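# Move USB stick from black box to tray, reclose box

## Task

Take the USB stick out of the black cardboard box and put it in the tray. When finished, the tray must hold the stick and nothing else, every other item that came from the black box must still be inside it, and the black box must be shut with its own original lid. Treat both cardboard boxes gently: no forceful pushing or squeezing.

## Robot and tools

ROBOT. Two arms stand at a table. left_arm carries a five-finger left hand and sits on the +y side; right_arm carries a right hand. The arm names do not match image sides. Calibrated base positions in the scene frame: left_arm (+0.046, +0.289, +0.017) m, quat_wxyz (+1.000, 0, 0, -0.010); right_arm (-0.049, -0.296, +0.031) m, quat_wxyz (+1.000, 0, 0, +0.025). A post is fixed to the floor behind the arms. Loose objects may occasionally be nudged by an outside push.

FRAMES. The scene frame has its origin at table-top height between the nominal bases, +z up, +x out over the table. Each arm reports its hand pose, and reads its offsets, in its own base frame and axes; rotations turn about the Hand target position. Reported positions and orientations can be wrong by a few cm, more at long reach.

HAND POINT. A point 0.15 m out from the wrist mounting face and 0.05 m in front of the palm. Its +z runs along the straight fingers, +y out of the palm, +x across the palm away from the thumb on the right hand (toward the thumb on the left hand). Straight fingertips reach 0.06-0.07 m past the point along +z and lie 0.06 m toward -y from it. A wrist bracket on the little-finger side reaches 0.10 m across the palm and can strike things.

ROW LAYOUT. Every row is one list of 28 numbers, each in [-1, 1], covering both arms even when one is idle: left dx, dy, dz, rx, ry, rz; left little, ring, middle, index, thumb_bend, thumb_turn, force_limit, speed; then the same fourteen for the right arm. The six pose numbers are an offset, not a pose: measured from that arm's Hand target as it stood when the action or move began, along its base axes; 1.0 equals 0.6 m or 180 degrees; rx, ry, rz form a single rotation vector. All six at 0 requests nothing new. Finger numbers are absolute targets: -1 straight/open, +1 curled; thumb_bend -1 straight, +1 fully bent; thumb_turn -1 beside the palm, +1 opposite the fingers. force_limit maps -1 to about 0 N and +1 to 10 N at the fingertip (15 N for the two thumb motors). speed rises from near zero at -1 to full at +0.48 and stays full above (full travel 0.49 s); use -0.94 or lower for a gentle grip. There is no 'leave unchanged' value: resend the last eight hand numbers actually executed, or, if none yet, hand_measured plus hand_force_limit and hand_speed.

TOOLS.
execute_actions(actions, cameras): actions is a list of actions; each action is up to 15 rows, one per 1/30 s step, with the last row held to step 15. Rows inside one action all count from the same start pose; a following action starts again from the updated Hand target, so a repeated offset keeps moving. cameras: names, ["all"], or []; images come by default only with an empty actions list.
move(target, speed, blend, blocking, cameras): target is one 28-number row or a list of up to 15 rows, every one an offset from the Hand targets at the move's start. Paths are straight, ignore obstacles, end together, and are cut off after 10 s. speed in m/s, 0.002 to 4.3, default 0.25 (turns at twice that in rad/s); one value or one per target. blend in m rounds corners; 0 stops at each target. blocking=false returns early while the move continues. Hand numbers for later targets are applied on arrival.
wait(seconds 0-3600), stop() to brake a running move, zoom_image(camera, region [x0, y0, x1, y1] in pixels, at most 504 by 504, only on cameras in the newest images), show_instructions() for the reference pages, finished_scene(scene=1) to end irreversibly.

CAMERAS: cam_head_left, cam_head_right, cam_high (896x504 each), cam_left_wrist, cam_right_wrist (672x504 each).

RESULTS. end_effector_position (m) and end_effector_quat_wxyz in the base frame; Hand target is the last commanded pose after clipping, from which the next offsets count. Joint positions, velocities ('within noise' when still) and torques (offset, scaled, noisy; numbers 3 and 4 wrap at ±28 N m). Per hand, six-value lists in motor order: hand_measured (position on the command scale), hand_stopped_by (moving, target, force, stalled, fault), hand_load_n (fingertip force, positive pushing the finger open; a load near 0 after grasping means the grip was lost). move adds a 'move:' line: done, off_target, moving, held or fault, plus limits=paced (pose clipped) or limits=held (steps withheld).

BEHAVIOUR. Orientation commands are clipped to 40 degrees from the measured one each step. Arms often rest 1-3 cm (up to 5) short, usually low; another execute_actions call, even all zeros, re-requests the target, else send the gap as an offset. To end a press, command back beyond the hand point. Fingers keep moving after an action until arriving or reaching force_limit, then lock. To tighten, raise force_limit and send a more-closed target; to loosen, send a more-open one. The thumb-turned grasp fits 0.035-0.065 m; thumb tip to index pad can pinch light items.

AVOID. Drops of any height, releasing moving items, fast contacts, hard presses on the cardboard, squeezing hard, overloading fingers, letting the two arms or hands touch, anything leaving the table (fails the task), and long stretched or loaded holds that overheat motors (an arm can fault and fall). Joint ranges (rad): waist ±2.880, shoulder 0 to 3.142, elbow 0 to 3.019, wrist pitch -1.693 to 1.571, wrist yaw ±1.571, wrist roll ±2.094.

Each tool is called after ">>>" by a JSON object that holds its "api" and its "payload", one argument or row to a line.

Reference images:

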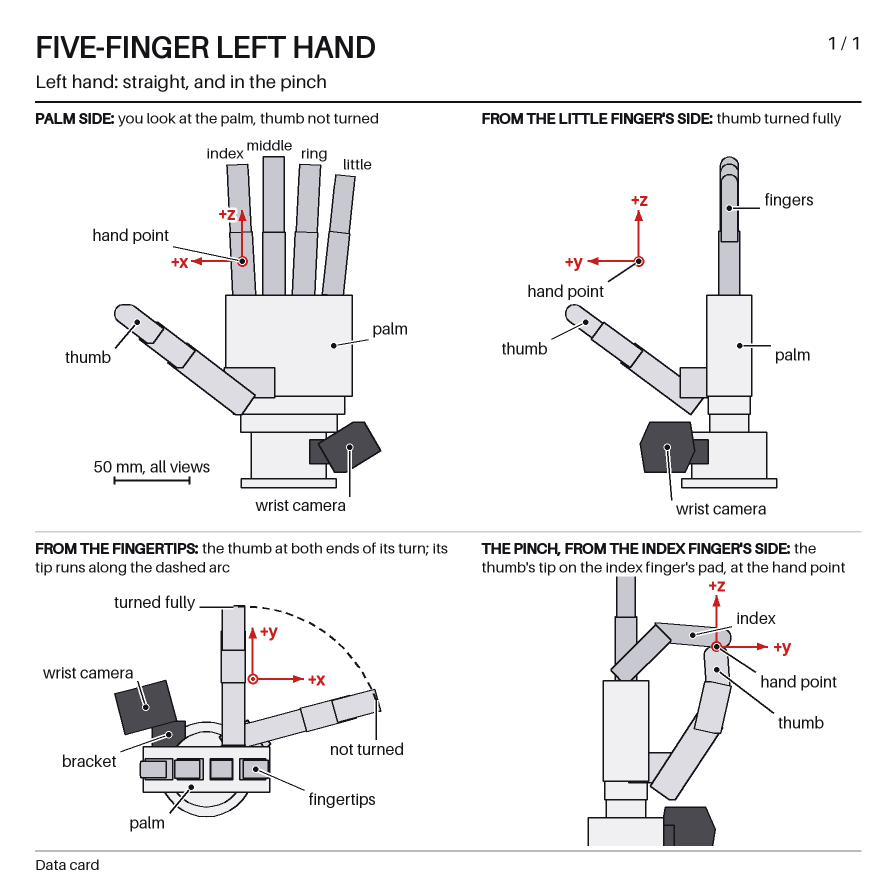

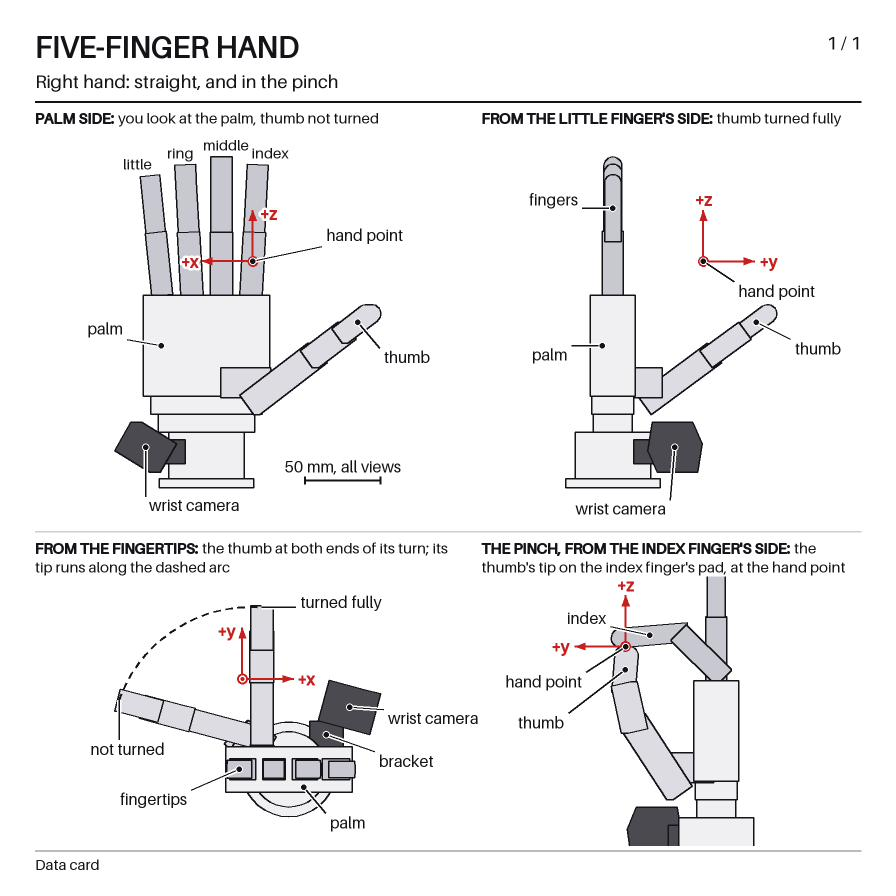

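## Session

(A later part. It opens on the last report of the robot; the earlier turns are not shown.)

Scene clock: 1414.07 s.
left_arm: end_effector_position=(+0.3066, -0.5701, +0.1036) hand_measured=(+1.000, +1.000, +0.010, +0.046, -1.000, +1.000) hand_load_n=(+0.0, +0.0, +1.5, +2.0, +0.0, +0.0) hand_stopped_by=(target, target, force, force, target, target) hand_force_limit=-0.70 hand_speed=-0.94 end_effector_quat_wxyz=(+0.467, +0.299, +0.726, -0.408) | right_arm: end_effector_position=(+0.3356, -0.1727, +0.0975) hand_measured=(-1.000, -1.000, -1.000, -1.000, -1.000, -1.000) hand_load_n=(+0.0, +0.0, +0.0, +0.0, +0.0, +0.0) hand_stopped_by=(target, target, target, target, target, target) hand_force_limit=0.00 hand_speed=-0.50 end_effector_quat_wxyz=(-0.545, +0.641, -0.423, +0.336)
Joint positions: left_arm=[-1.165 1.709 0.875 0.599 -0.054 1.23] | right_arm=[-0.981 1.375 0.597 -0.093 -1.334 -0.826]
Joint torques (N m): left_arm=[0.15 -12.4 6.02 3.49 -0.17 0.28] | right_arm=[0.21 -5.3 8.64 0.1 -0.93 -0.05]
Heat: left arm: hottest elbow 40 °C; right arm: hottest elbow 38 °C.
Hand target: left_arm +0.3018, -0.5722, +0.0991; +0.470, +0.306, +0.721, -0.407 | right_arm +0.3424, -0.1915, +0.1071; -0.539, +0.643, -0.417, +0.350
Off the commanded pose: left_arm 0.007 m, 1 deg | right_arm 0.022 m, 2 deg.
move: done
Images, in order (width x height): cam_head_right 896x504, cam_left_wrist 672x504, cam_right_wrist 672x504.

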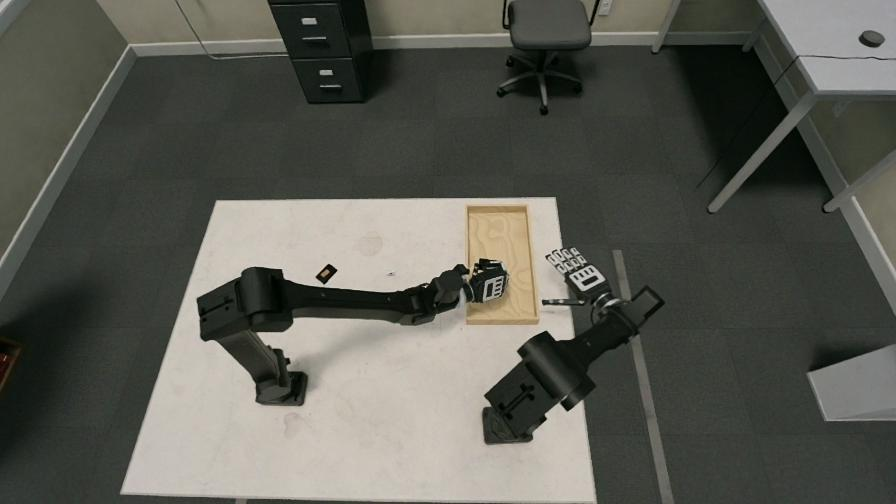

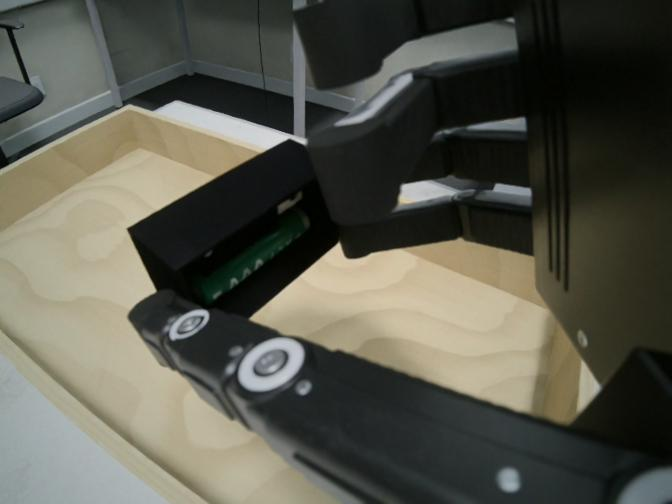

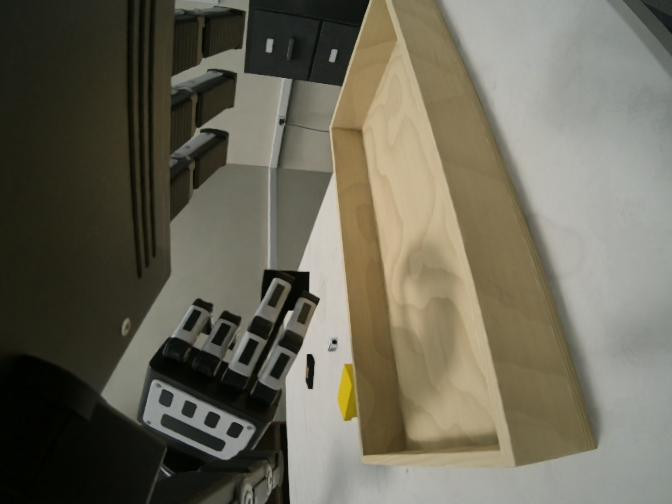

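>>> {"api": "move", "payload": {
  "target": [0,0,-0.115,0,0,0,1,1,0.12,0.12,-1,1,-0.7,-0.94,0,0,0,0,0,0,-1,-1,-1,-1,-1,-1,0,-0.5],
  "speed": 0.08,
  "cameras": ["cam_right_wrist","cam_left_wrist","cam_head_right","cam_high"]
}}

>>> {"api": "zoom_image", "payload": {
  "camera": "cam_right_wrist",
  "region": [220, 220, 460, 420]
}}

Scene clock: 1443.33 s.
left_arm: end_effector_position=(+0.3067, -0.5701, +0.0310) hand_measured=(+1.000, +1.000, +0.010, +0.046, -1.000, +1.000) hand_load_n=(+0.0, +0.0, +1.5, +1.5, +0.0, +0.0) hand_stopped_by=(target, target, force, force, target, target) hand_force_limit=-0.70 hand_speed=-0.94 end_effector_quat_wxyz=(+0.465, +0.300, +0.727, -0.406) | right_arm: end_effector_position=(+0.3356, -0.1727, +0.0975) hand_measured=(-1.000, -1.000, -1.000, -1.000, -1.000, -1.000) hand_load_n=(-0.5, +0.0, +0.0, -0.5, +0.0, +0.0) hand_stopped_by=(target, target, target, target, target, target) hand_force_limit=0.00 hand_speed=-0.50 end_effector_quat_wxyz=(-0.545, +0.641, -0.423, +0.336)
Joint positions: left_arm=[-1.165 1.883 0.851 0.792 -0.054 1.231] | right_arm=[-0.981 1.375 0.597 -0.093 -1.334 -0.826]
Joint torques (N m): left_arm=[0.21 -13.63 4.98 3.49 -0.17 0.27] | right_arm=[0.09 -5.19 8.69 0.06 -0.93 -0.05]
Heat: left arm: hottest elbow 39 °C; right arm: hottest elbow 38 °C.
Hand target: left_arm +0.3018, -0.5723, +0.0301; +0.470, +0.306, +0.721, -0.407 | right_arm +0.3424, -0.1915, +0.1071; -0.539, +0.643, -0.417, +0.350
Off the commanded pose: left_arm 0.005 m, 1 deg | right_arm 0.022 m, 2 deg.
move: done
Images, in order (width x height): cam_head_right 896x504, cam_high 896x504, cam_left_wrist 672x504, cam_right_wrist 672x504.

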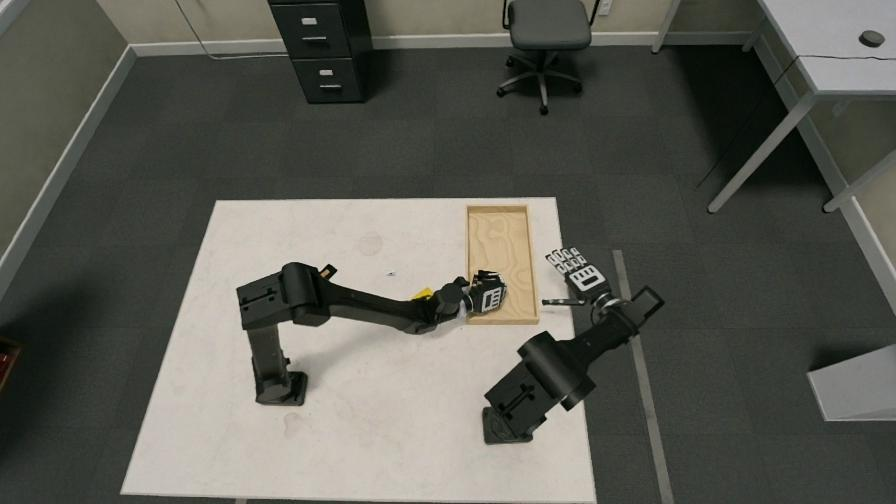

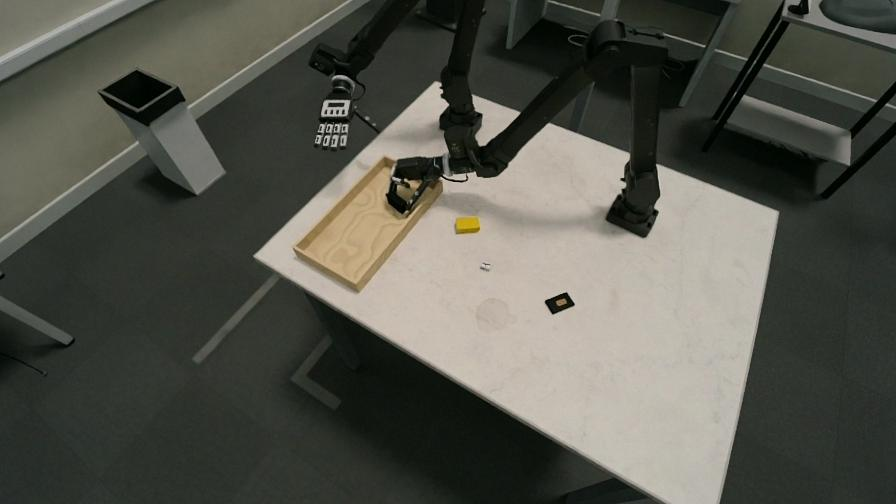

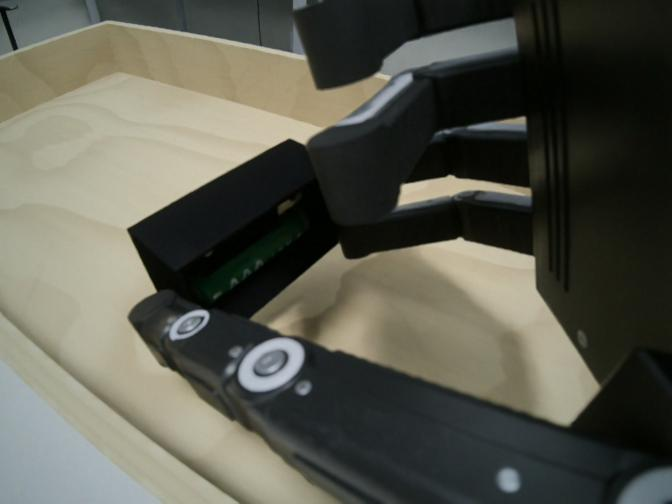

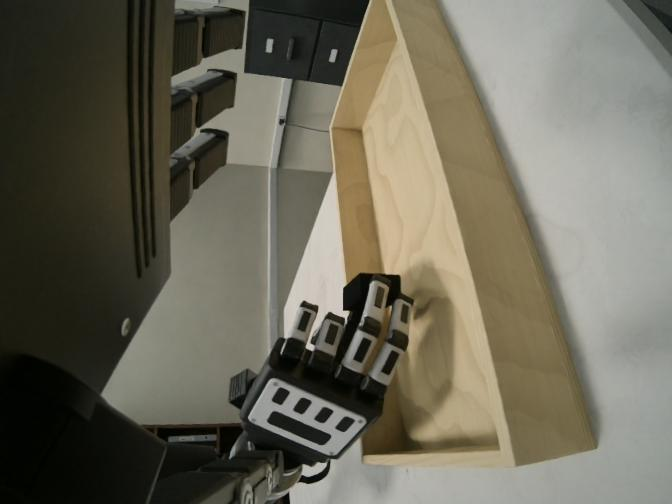

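Scaled by 2.100 from the camera's image (finer frame: 960x720).

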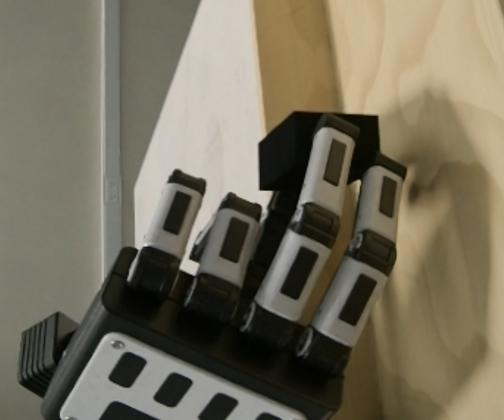

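>>> {"api": "move", "payload": {
  "target": [0,0,-0.033,0,0,0,1,1,0.12,0.12,-1,1,-0.7,-0.94,0,0,0,0,0,0,-1,-1,-1,-1,-1,-1,0,-0.5],
  "speed": 0.05,
  "cameras": ["cam_right_wrist","cam_left_wrist"]
}}

>>> {"api": "zoom_image", "payload": {
  "camera": "cam_right_wrist",
  "region": [320, 240, 460, 400]
}}

>>> {"api": "zoom_image", "payload": {
  "camera": "cam_left_wrist",
  "region": [100, 120, 380, 350]
}}

Scene clock: 1450.73 s.
left_arm: end_effector_position=(+0.3068, -0.5710, +0.0145) hand_measured=(+1.000, +1.000, +0.010, +0.046, -1.000, +1.000) hand_load_n=(+0.0, +0.0, +1.5, +1.5, +0.5, +0.0) hand_stopped_by=(target, target, force, force, target, target) hand_force_limit=-0.70 hand_speed=-0.94 end_effector_quat_wxyz=(+0.468, +0.300, +0.725, -0.407) | right_arm: end_effector_position=(+0.3356, -0.1727, +0.0975) hand_measured=(-1.000, -1.000, -1.000, -1.000, -1.000, -1.000) hand_load_n=(+0.0, +0.0, +0.0, +0.0, +0.0, +0.0) hand_stopped_by=(target, target, target, target, target, target) hand_force_limit=0.00 hand_speed=-0.50 end_effector_quat_wxyz=(-0.545, +0.641, -0.423, +0.336)
Joint positions: left_arm=[-1.165 1.932 0.851 0.847 -0.055 1.233] | right_arm=[-0.981 1.375 0.597 -0.093 -1.334 -0.826]
Joint torques (N m): left_arm=[0.15 -13.51 4.72 3.37 -0.14 0.25] | right_arm=[0.21 -5.01 8.68 0.08 -0.93 -0.04]
Heat: left arm: hottest elbow 39 °C; right arm: hottest elbow 39 °C.
Hand target: left_arm +0.3017, -0.5723, +0.0102; +0.470, +0.306, +0.721, -0.407 | right_arm +0.3424, -0.1915, +0.1071; -0.539, +0.643, -0.417, +0.350
Off the commanded pose: left_arm 0.007 m, 1 deg | right_arm 0.022 m, 2 deg.
move: done
Images, in order (width x height): cam_left_wrist 672x504, cam_right_wrist 672x504.

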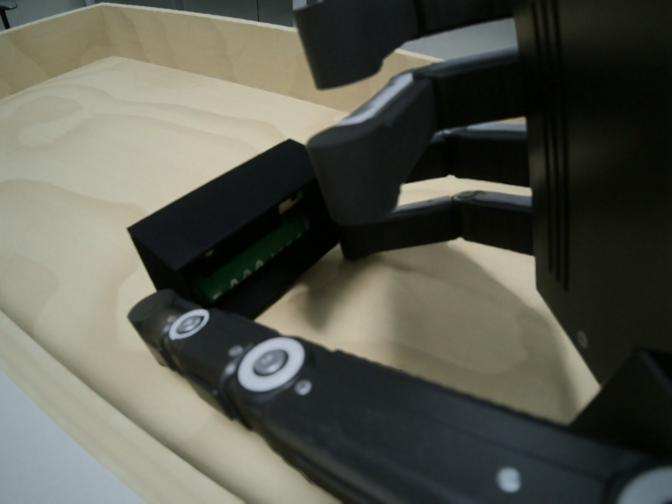

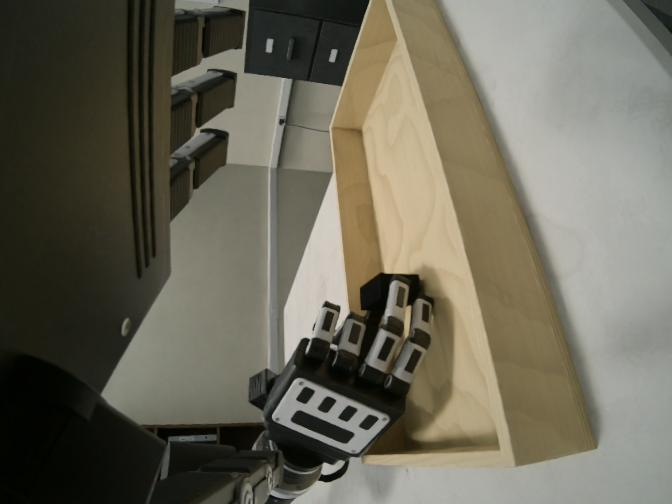

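Scaled by 3.150 from the camera's image (finer frame: 960x720).

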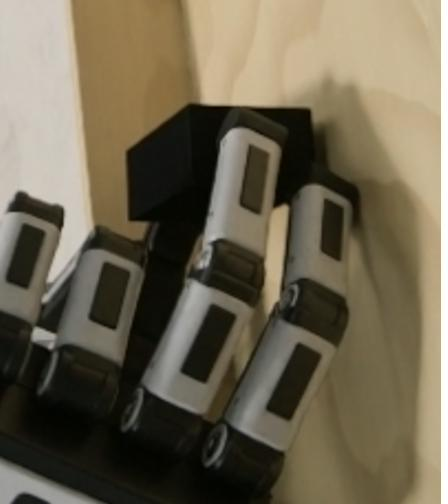

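Scaled by 1.800 from the camera's image (finer frame: 960x720).

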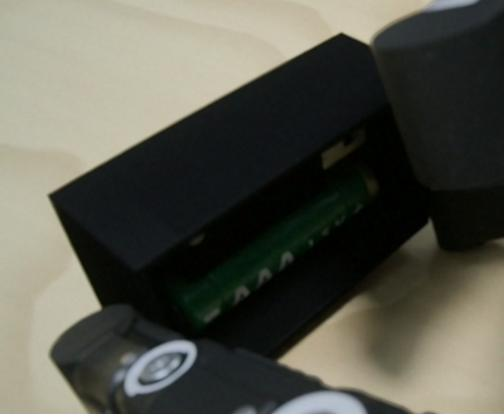

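>>> {"api": "move", "payload": {
  "target": [0,0,-0.013,0,0,0,1,1,0.12,0.12,-1,1,-0.7,-0.94,0,0,0,0,0,0,-1,-1,-1,-1,-1,-1,0,-0.5],
  "speed": 0.03,
  "cameras": ["cam_right_wrist","cam_left_wrist"]
}}

>>> {"api": "zoom_image", "payload": {
  "camera": "cam_right_wrist",
  "region": [320, 240, 460, 400]
}}

>>> {"api": "zoom_image", "payload": {
  "camera": "cam_left_wrist",
  "region": [100, 120, 380, 350]
}}

Scene clock: 1457.17 s.
left_arm: end_effector_position=(+0.3074, -0.5722, +0.0138) hand_measured=(+1.000, +1.000, +0.010, +0.046, -1.000, +1.000) hand_load_n=(+0.0, +0.0, +1.5, +1.0, +0.5, +0.0) hand_stopped_by=(target, target, force, force, target, target) hand_force_limit=-0.70 hand_speed=-0.94 end_effector_quat_wxyz=(+0.471, +0.299, +0.721, -0.410) | right_arm: end_effector_position=(+0.3356, -0.1727, +0.0975) hand_measured=(-1.000, -1.000, -1.000, -1.000, -1.000, -1.000) hand_load_n=(+0.0, +0.0, +0.0, +0.0, +0.0, +0.0) hand_stopped_by=(target, target, target, target, target, target) hand_force_limit=0.00 hand_speed=-0.50 end_effector_quat_wxyz=(-0.545, +0.641, -0.423, +0.336)
Joint positions: left_arm=[-1.165 1.942 0.851 0.871 -0.055 1.235] | right_arm=[-0.981 1.375 0.597 -0.093 -1.334 -0.826]
Joint torques (N m): left_arm=[0.09 -12.75 4.7 3.23 -0.14 0.24] | right_arm=[0.09 -5.19 8.69 0.08 -0.92 -0.05]
Heat: left arm: hottest elbow 39 °C; right arm: hottest elbow 39 °C.
Hand target: left_arm +0.3016, -0.5723, +0.0023; +0.470, +0.306, +0.721, -0.407 | right_arm +0.3424, -0.1915, +0.1071; -0.539, +0.643, -0.417, +0.350
Off the commanded pose: left_arm 0.013 m, 1 deg | right_arm 0.022 m, 2 deg.
move: off_target (left_arm)
Images, in order (width x height): cam_left_wrist 672x504, cam_right_wrist 672x504.

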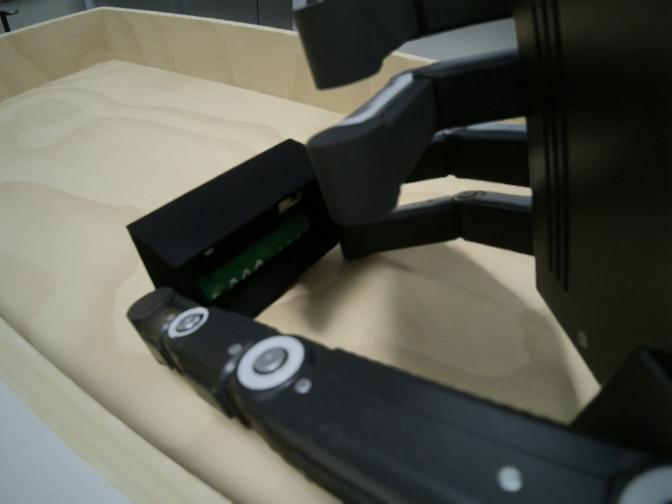

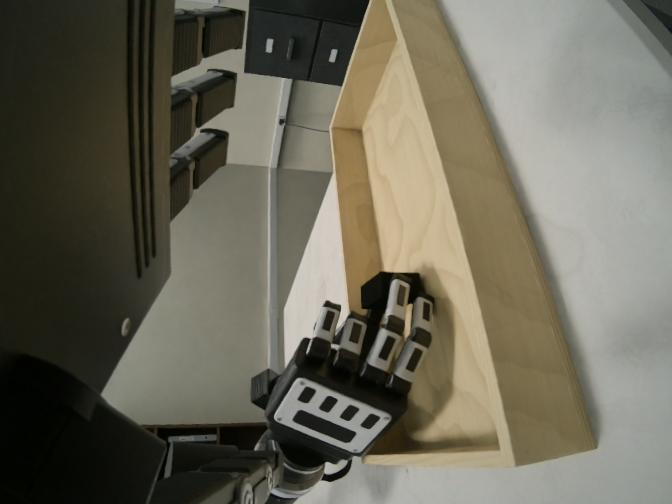

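Scaled by 3.150 from the camera's image (finer frame: 960x720).

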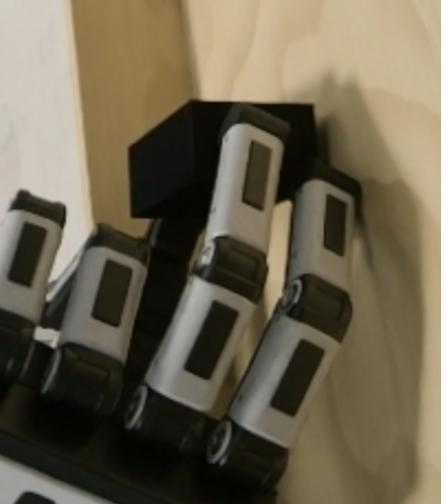

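Scaled by 1.800 from the camera's image (finer frame: 960x720).

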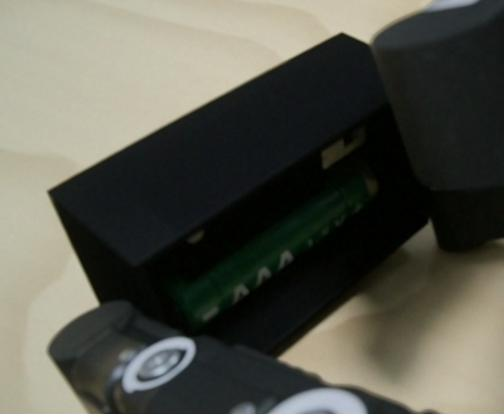

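>>> {"api": "execute_actions", "payload": {
  "actions": [],
  "cameras": ["cam_head_left","cam_head_right","cam_high"]
}}

>>> {"api": "zoom_image", "payload": {
  "camera": "cam_high",
  "region": [360, 140, 480, 230]
}}

>>> {"api": "zoom_image", "payload": {
  "camera": "cam_head_right",
  "region": [440, 250, 540, 340]
}}

Scene clock: 1466.07 s.
left_arm: end_effector_position=(+0.3074, -0.5722, +0.0138) hand_measured=(+1.000, +1.000, +0.010, +0.046, -1.000, +1.000) hand_load_n=(+0.0, +0.0, +1.5, +1.0, +0.0, +0.0) hand_stopped_by=(target, target, force, force, target, target) hand_force_limit=-0.70 hand_speed=-0.94 end_effector_quat_wxyz=(+0.471, +0.299, +0.721, -0.410) | right_arm: end_effector_position=(+0.3356, -0.1727, +0.0975) hand_measured=(-1.000, -1.000, -1.000, -1.000, -1.000, -1.000) hand_load_n=(+0.0, +0.0, +0.0, +0.0, +0.0, -0.5) hand_stopped_by=(target, target, target, target, target, target) hand_force_limit=0.00 hand_speed=-0.50 end_effector_quat_wxyz=(-0.545, +0.641, -0.423, +0.336)
Joint positions: left_arm=[-1.165 1.942 0.851 0.871 -0.055 1.235] | right_arm=[-0.981 1.375 0.597 -0.093 -1.334 -0.826]
Joint velocities: within noise
Joint torques (N m): left_arm=[0.15 -12.75 4.68 3.22 -0.13 0.24] | right_arm=[0.15 -5.25 8.7 0.09 -0.93 -0.03]
Heat: left arm: hottest elbow 39 °C; right arm: hottest elbow 39 °C.
Hand target: left_arm +0.3016, -0.5723, +0.0023; +0.470, +0.306, +0.721, -0.407 | right_arm +0.3424, -0.1915, +0.1071; -0.539, +0.643, -0.417, +0.350
Off the commanded pose: left_arm 0.013 m, 1 deg | right_arm 0.022 m, 2 deg.
Images, in order (width x height): cam_head_left 896x504, cam_head_right 896x504, cam_high 896x504.

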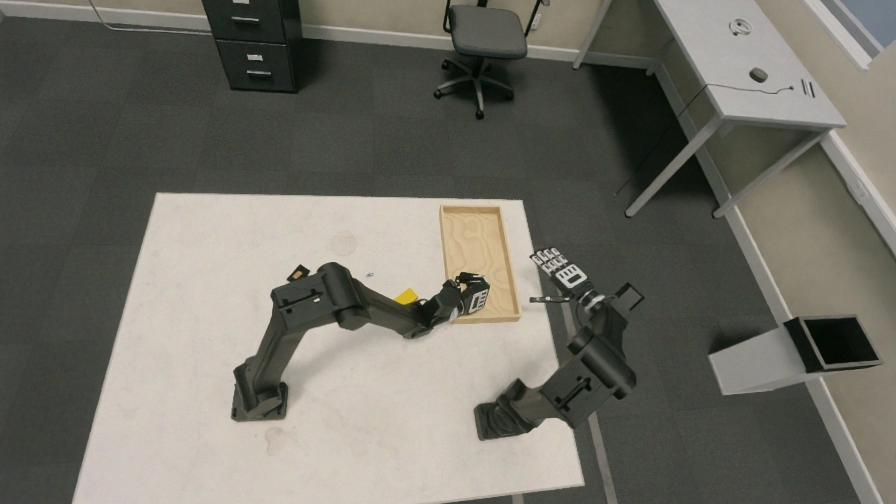

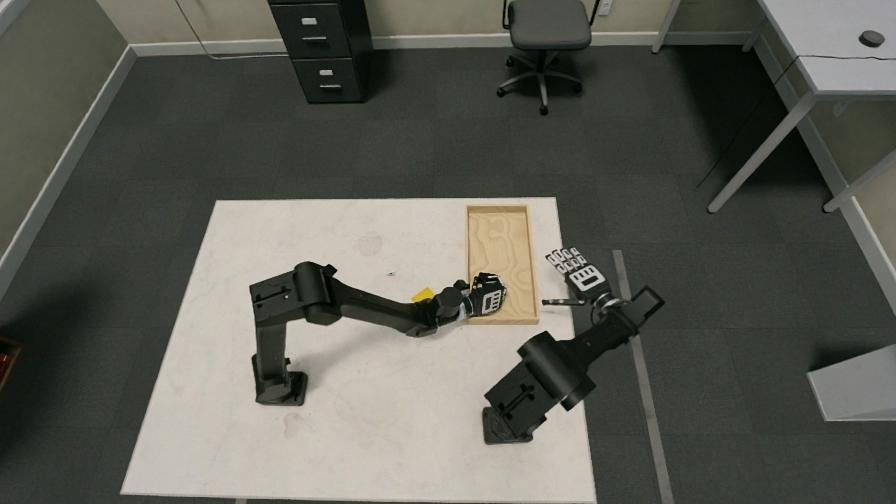

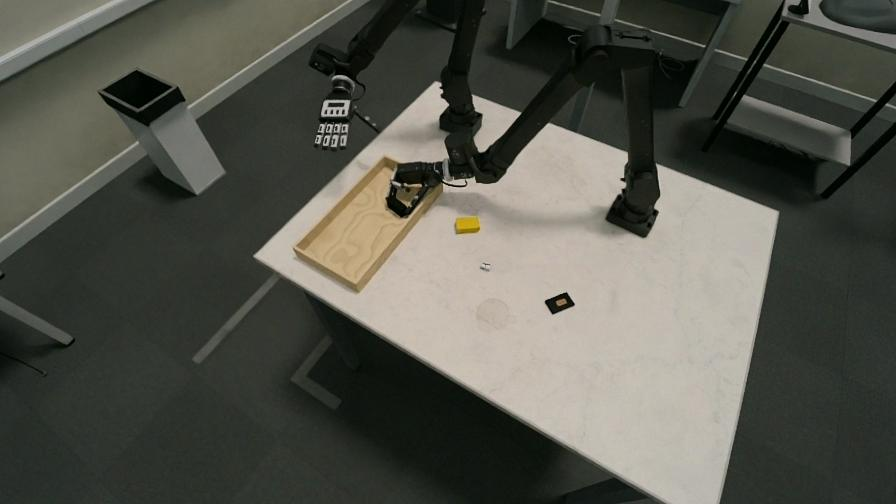

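Scaled by 4.200 from the camera's image (finer frame: 1280x720).

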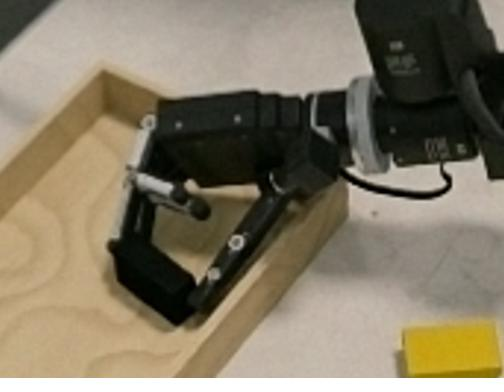

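Scaled by 5.040 from the camera's image (finer frame: 1280x720).

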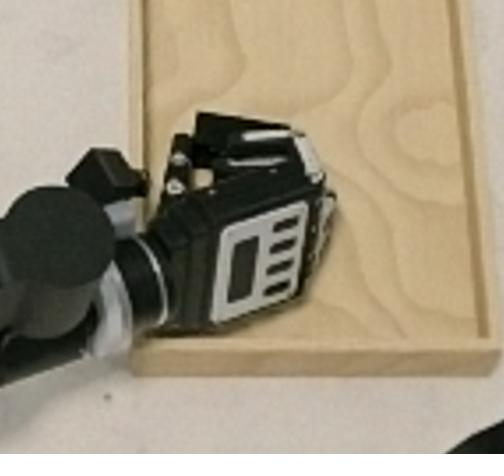

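>>> {"api": "execute_actions", "payload": {
  "actions": [
    [[0,0,0,0,0,0,1,1,-0.12,-0.12,-1,1,-0.7,-0.94,0,0,0,0,0,0,-1,-1,-1,-1,-1,-1,0,-0.5]]
  ]
}}

>>> {"api": "wait", "payload": {
  "seconds": 1,
  "cameras": ["cam_right_wrist","cam_left_wrist"]
}}

>>> {"api": "zoom_image", "payload": {
  "camera": "cam_left_wrist",
  "region": [100, 120, 380, 350]
}}

Scene clock: 1478.87 s.
left_arm: end_effector_position=(+0.3078, -0.5723, +0.0146) hand_measured=(+1.000, +1.000, -0.120, -0.120, -1.000, +1.000) hand_load_n=(+0.0, +0.5, +0.0, -1.0, +0.0, +0.5) hand_stopped_by=(target, target, target, target, target, target) hand_force_limit=-0.70 hand_speed=-0.94 end_effector_quat_wxyz=(+0.473, +0.299, +0.720, -0.410) | right_arm: end_effector_position=(+0.3356, -0.1727, +0.0975) hand_measured=(-1.000, -1.000, -1.000, -1.000, -1.000, -1.000) hand_load_n=(+0.0, +0.0, +0.0, +0.0, +0.0, -0.5) hand_stopped_by=(target, target, target, target, target, target) hand_force_limit=0.00 hand_speed=-0.50 end_effector_quat_wxyz=(-0.545, +0.641, -0.423, +0.336)
Joint positions: left_arm=[-1.165 1.942 0.851 0.874 -0.056 1.237] | right_arm=[-0.981 1.375 0.597 -0.093 -1.334 -0.826]
Joint torques (N m): left_arm=[0.21 -12.75 4.68 3.11 -0.1 0.21] | right_arm=[0.21 -5.36 8.7 0.1 -0.92 -0.04]
Heat: left arm: hottest elbow 39 °C; right arm: hottest elbow 39 °C.
Hand target: left_arm +0.3016, -0.5723, +0.0024; +0.470, +0.306, +0.721, -0.407 | right_arm +0.3424, -0.1915, +0.1071; -0.539, +0.643, -0.417, +0.350
Off the commanded pose: left_arm 0.014 m, 1 deg | right_arm 0.022 m, 2 deg.

Scene clock: 1479.87 s.
left_arm: end_effector_position=(+0.3078, -0.5723, +0.0146) hand_measured=(+1.000, +1.000, -0.120, -0.120, -1.000, +1.000) hand_load_n=(+0.0, +0.0, +0.0, -1.0, +0.0, +0.0) hand_stopped_by=(target, target, target, target, target, target) hand_force_limit=-0.70 hand_speed=-0.94 end_effector_quat_wxyz=(+0.473, +0.299, +0.720, -0.410) | right_arm: end_effector_position=(+0.3356, -0.1727, +0.0975) hand_measured=(-1.000, -1.000, -1.000, -1.000, -1.000, -1.000) hand_load_n=(+0.0, +0.0, +0.0, +0.0, +0.0, +0.0) hand_stopped_by=(target, target, target, target, target, target) hand_force_limit=0.00 hand_speed=-0.50 end_effector_quat_wxyz=(-0.545, +0.641, -0.423, +0.336)
Joint positions: left_arm=[-1.165 1.942 0.851 0.874 -0.056 1.237] | right_arm=[-0.981 1.375 0.597 -0.093 -1.334 -0.826]
Joint torques (N m): left_arm=[0.21 -12.75 4.71 3.1 -0.11 0.21] | right_arm=[0.03 -5.36 8.69 0.06 -0.92 -0.05]
Heat: left arm: hottest elbow 39 °C; right arm: hottest elbow 39 °C.
Hand target: left_arm +0.3016, -0.5723, +0.0024; +0.470, +0.306, +0.721, -0.407 | right_arm +0.3424, -0.1915, +0.1071; -0.539, +0.643, -0.417, +0.350
Off the commanded pose: left_arm 0.014 m, 1 deg | right_arm 0.022 m, 2 deg.
wait: 1.00 s; at rest by 0.17 s
Images, in order (width x height): cam_left_wrist 672x504, cam_right_wrist 672x504.

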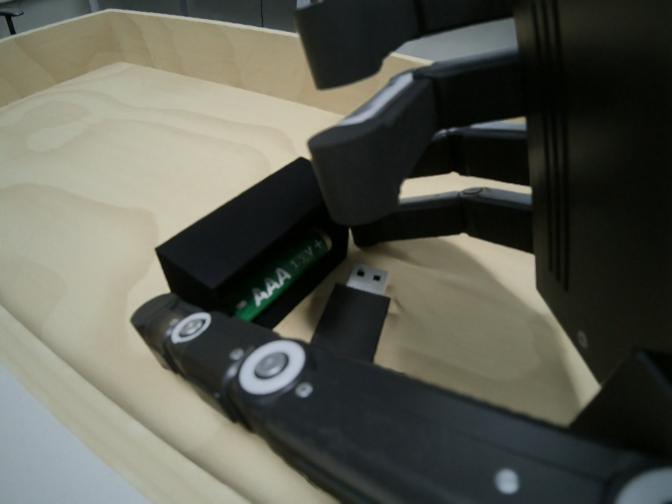

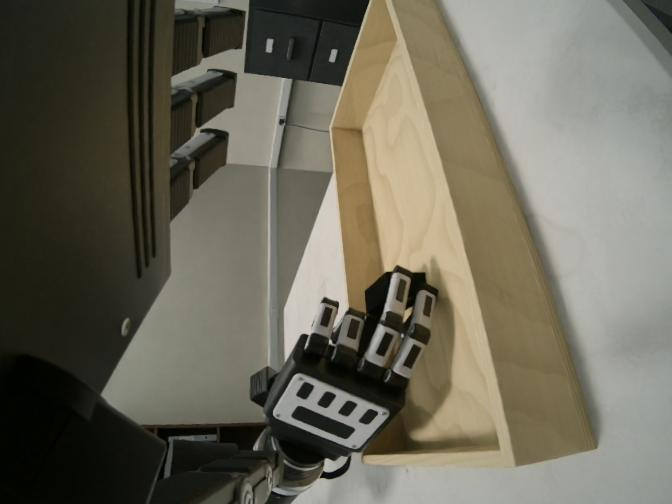

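Scaled by 1.800 from the camera's image (finer frame: 960x720).

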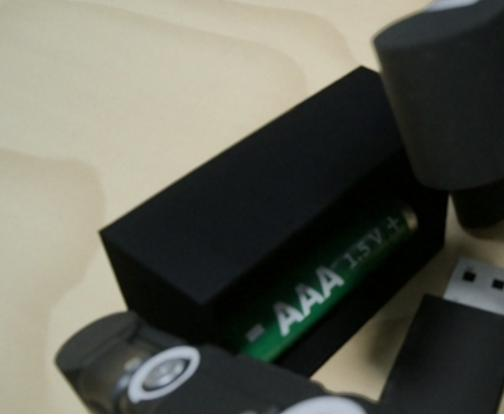

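>>> {"api": "move", "payload": {
  "target": [
    [0,0,0.001,0,0,0,1,1,-0.35,-0.35,-1,1,-0.7,-0.8,0,0,0,0,0,0,-1,-1,-1,-1,-1,-1,0,-0.5],
    [0.0013,0.011,0.02,0,0,0,1,1,-0.35,-0.35,-1,1,-0.7,-0.8,0,0,0,0,0,0,-1,-1,-1,-1,-1,-1,0,-0.5],
    [0.0013,0.011,0.13,0,0,0,1,1,-0.35,-0.35,-1,1,-0.7,-0.8,0,0,0,0,0,0,-1,-1,-1,-1,-1,-1,0,-0.5]
  ],
  "speed": [0.05,0.05,0.06],
  "cameras": ["cam_right_wrist","cam_left_wrist","cam_head_right"]
}}

>>> {"api": "zoom_image", "payload": {
  "camera": "cam_left_wrist",
  "region": [100, 120, 480, 430]
}}

Scene clock: 1505.10 s.
left_arm: end_effector_position=(+0.3036, -0.5625, +0.0706) hand_measured=(+1.000, +1.000, -0.350, -0.350, -1.000, +1.000) hand_load_n=(+0.0, +0.0, +0.0, +0.0, +0.0, +0.5) hand_stopped_by=(target, target, target, target, target, target) hand_force_limit=-0.70 hand_speed=-0.80 end_effector_quat_wxyz=(+0.467, +0.303, +0.726, -0.404) | right_arm: end_effector_position=(+0.3356, -0.1727, +0.0975) hand_measured=(-1.000, -1.000, -1.000, -1.000, -1.000, -1.000) hand_load_n=(+0.0, +0.0, +0.0, +0.0, +0.0, +0.0) hand_stopped_by=(target, target, target, target, target, target) hand_force_limit=0.00 hand_speed=-0.50 end_effector_quat_wxyz=(-0.545, +0.641, -0.423, +0.336)
Joint positions: left_arm=[-1.165 1.77 0.836 0.695 -0.055 1.241] | right_arm=[-0.981 1.375 0.597 -0.093 -1.334 -0.826]
Joint torques (N m): left_arm=[0.85 -14.68 6.41 1.96 0.12 0.18] | right_arm=[-0.03 -5.25 8.72 0.06 -0.92 -0.03]
Heat: left arm: hottest elbow 39 °C; right arm: hottest elbow 39 °C.
Hand target: left_arm +0.3024, -0.5657, +0.0805; +0.470, +0.306, +0.721, -0.407 | right_arm +0.3424, -0.1915, +0.1071; -0.539, +0.643, -0.417, +0.350
Off the commanded pose: left_arm 0.010 m, 1 deg | right_arm 0.022 m, 2 deg.
move: done
Images, in order (width x height): cam_head_right 896x504, cam_left_wrist 672x504, cam_right_wrist 672x504.

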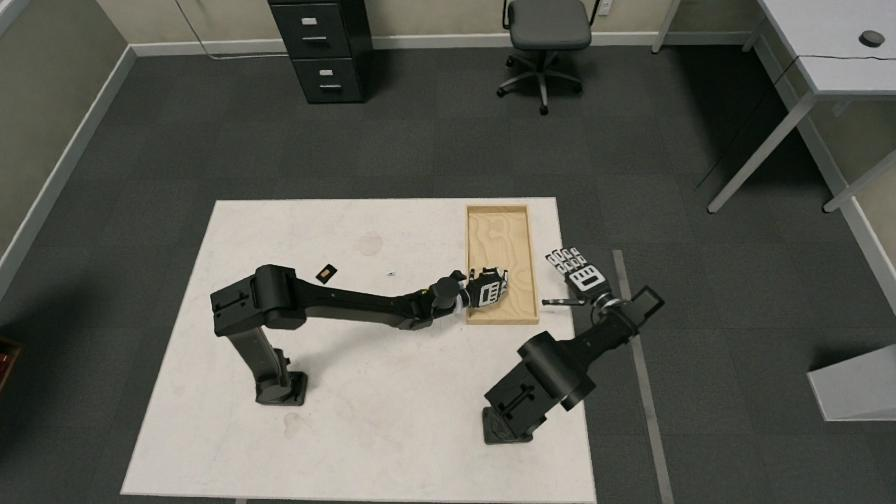

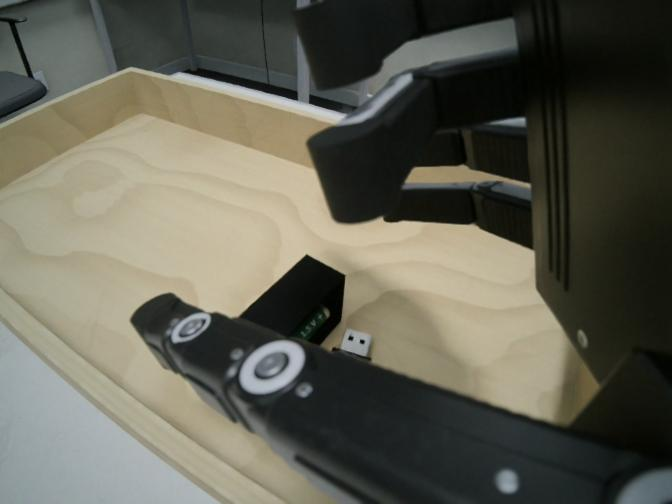

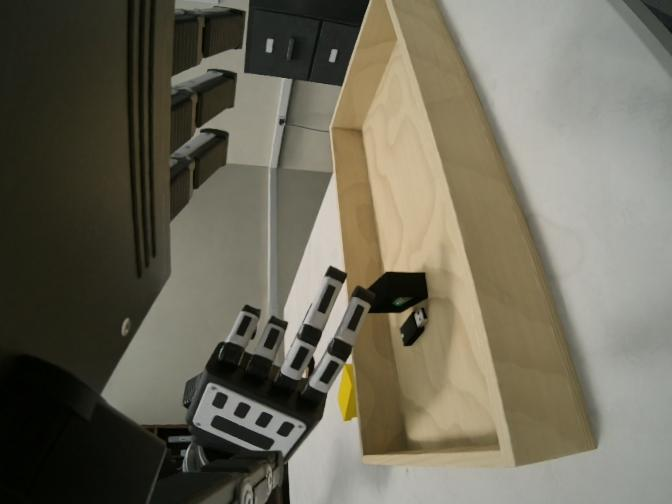

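Scaled by 1.326 from the camera's image (finer frame: 960x720).

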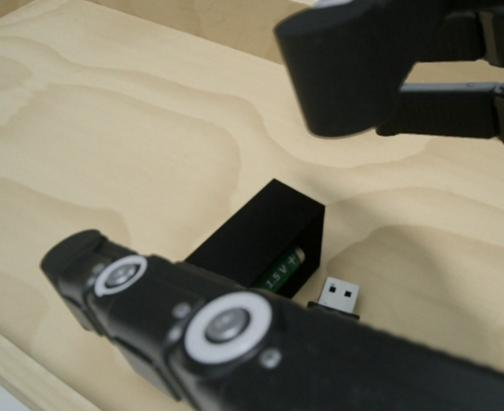

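>>> {"api": "zoom_image", "payload": {
  "camera": "cam_right_wrist",
  "region": [340, 240, 460, 380]
}}

Scaled by 3.600 from the camera's image (finer frame: 960x720).

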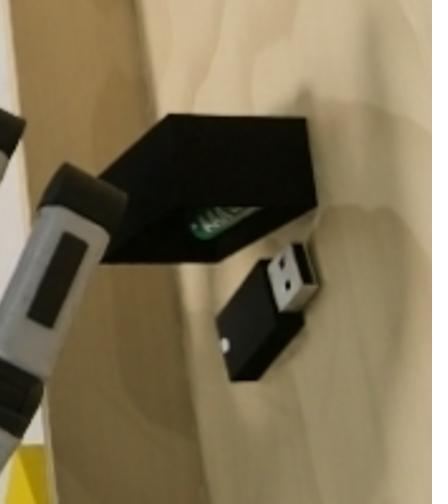

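>>> {"api": "move", "payload": {
  "target": [
    [0.0125,-0.0102,0.02,0.0185,0.1433,0.0167,1,1,-0.35,-0.35,-1,1,-0.7,-0.8,0,0,0,0,0,0,-1,-1,-1,-1,-1,-1,0,-0.5],
    [0.0125,-0.0102,-0.015,0.0185,0.1433,0.0167,1,1,-0.35,-0.35,-1,1,-0.7,-0.8,0,0,0,0,0,0,-1,-1,-1,-1,-1,-1,0,-0.5]
  ],
  "speed": [0.12,0.05],
  "cameras": ["cam_right_wrist","cam_left_wrist","cam_head_right"]
}}

>>> {"api": "zoom_image", "payload": {
  "camera": "cam_right_wrist",
  "region": [260, 200, 460, 400]
}}

Scene clock: 1534.27 s.
left_arm: end_effector_position=(+0.2981, -0.5596, +0.0626) hand_measured=(+1.000, +1.000, -0.350, -0.350, -1.000, +1.000) hand_load_n=(+0.0, +0.0, +0.0, +0.0, +0.0, +0.0) hand_stopped_by=(target, target, target, target, target, target) hand_force_limit=-0.70 hand_speed=-0.80 end_effector_quat_wxyz=(+0.290, +0.211, +0.834, -0.419) | right_arm: end_effector_position=(+0.3356, -0.1727, +0.0975) hand_measured=(-1.000, -1.000, -1.000, -1.000, -1.000, -1.000) hand_load_n=(+0.0, +0.0, +0.0, +0.0, +0.0, -0.5) hand_stopped_by=(target, target, target, target, target, target) hand_force_limit=0.00 hand_speed=-0.50 end_effector_quat_wxyz=(-0.545, +0.641, -0.423, +0.336)
Joint positions: left_arm=[-1.093 1.701 0.987 0.21 0.105 0.912] | right_arm=[-0.981 1.375 0.597 -0.093 -1.334 -0.826]
Joint torques (N m): left_arm=[2.02 -12.51 9.24 3.23 0.17 -0.02] | right_arm=[0.09 -5.36 8.7 0.1 -0.93 -0.05]
Heat: left arm: hottest elbow 39 °C; right arm: hottest elbow 39 °C.
Hand target: left_arm +0.3100, -0.5717, +0.0713; +0.298, +0.202, +0.827, -0.432 | right_arm +0.3424, -0.1915, +0.1071; -0.539, +0.643, -0.417, +0.350
Off the commanded pose: left_arm 0.019 m, 2 deg | right_arm 0.022 m, 2 deg.
move: off_target (left_arm)
Images, in order (width x height): cam_head_right 896x504, cam_left_wrist 672x504, cam_right_wrist 672x504.

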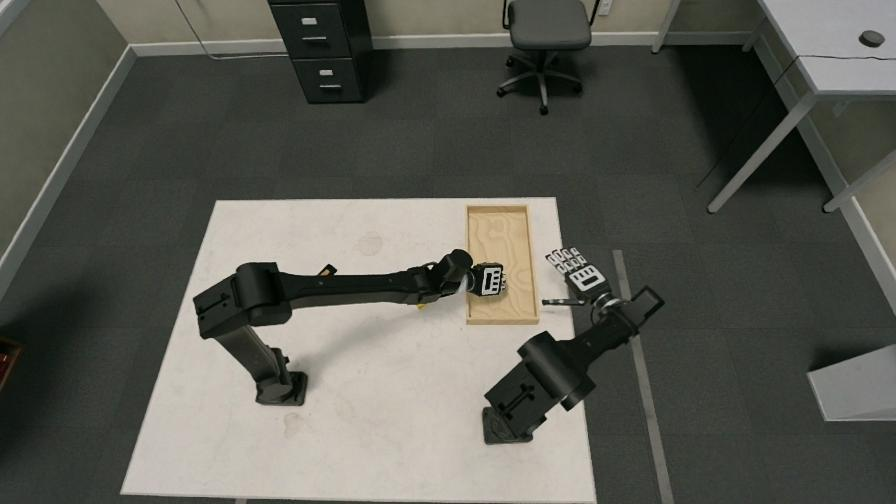

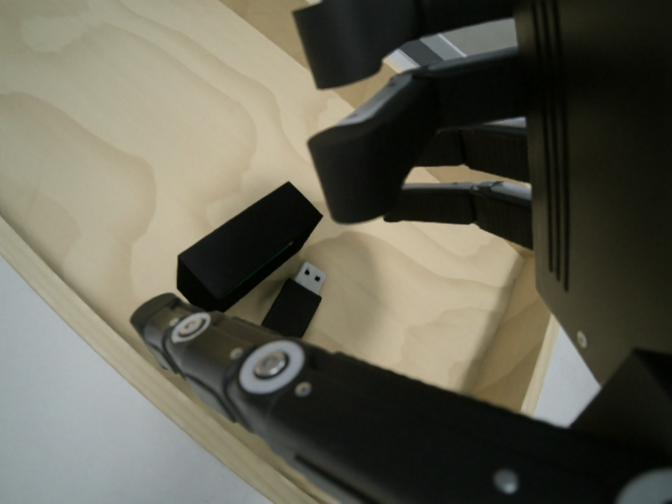

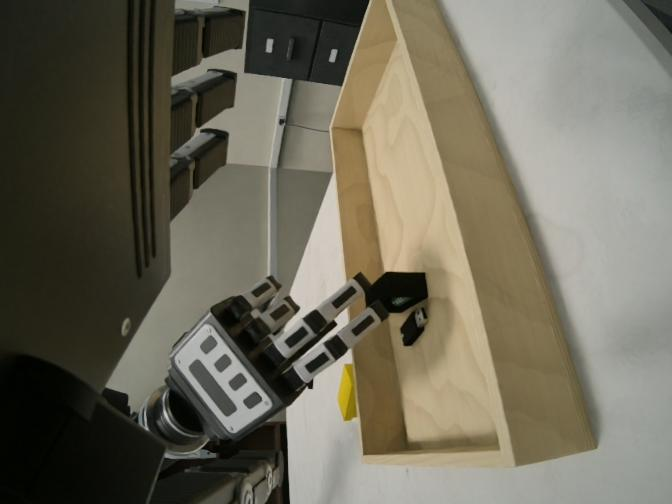

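Scaled by 2.520 from the camera's image (finer frame: 960x720).

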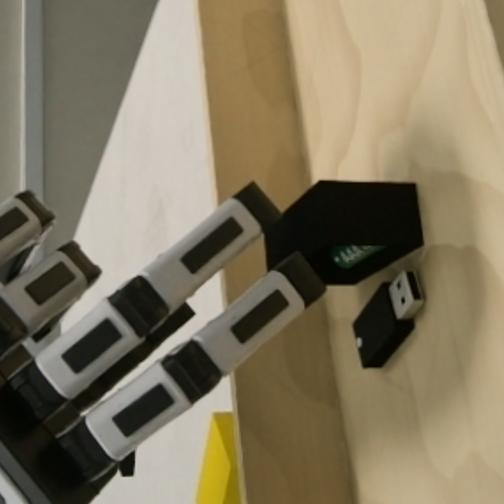

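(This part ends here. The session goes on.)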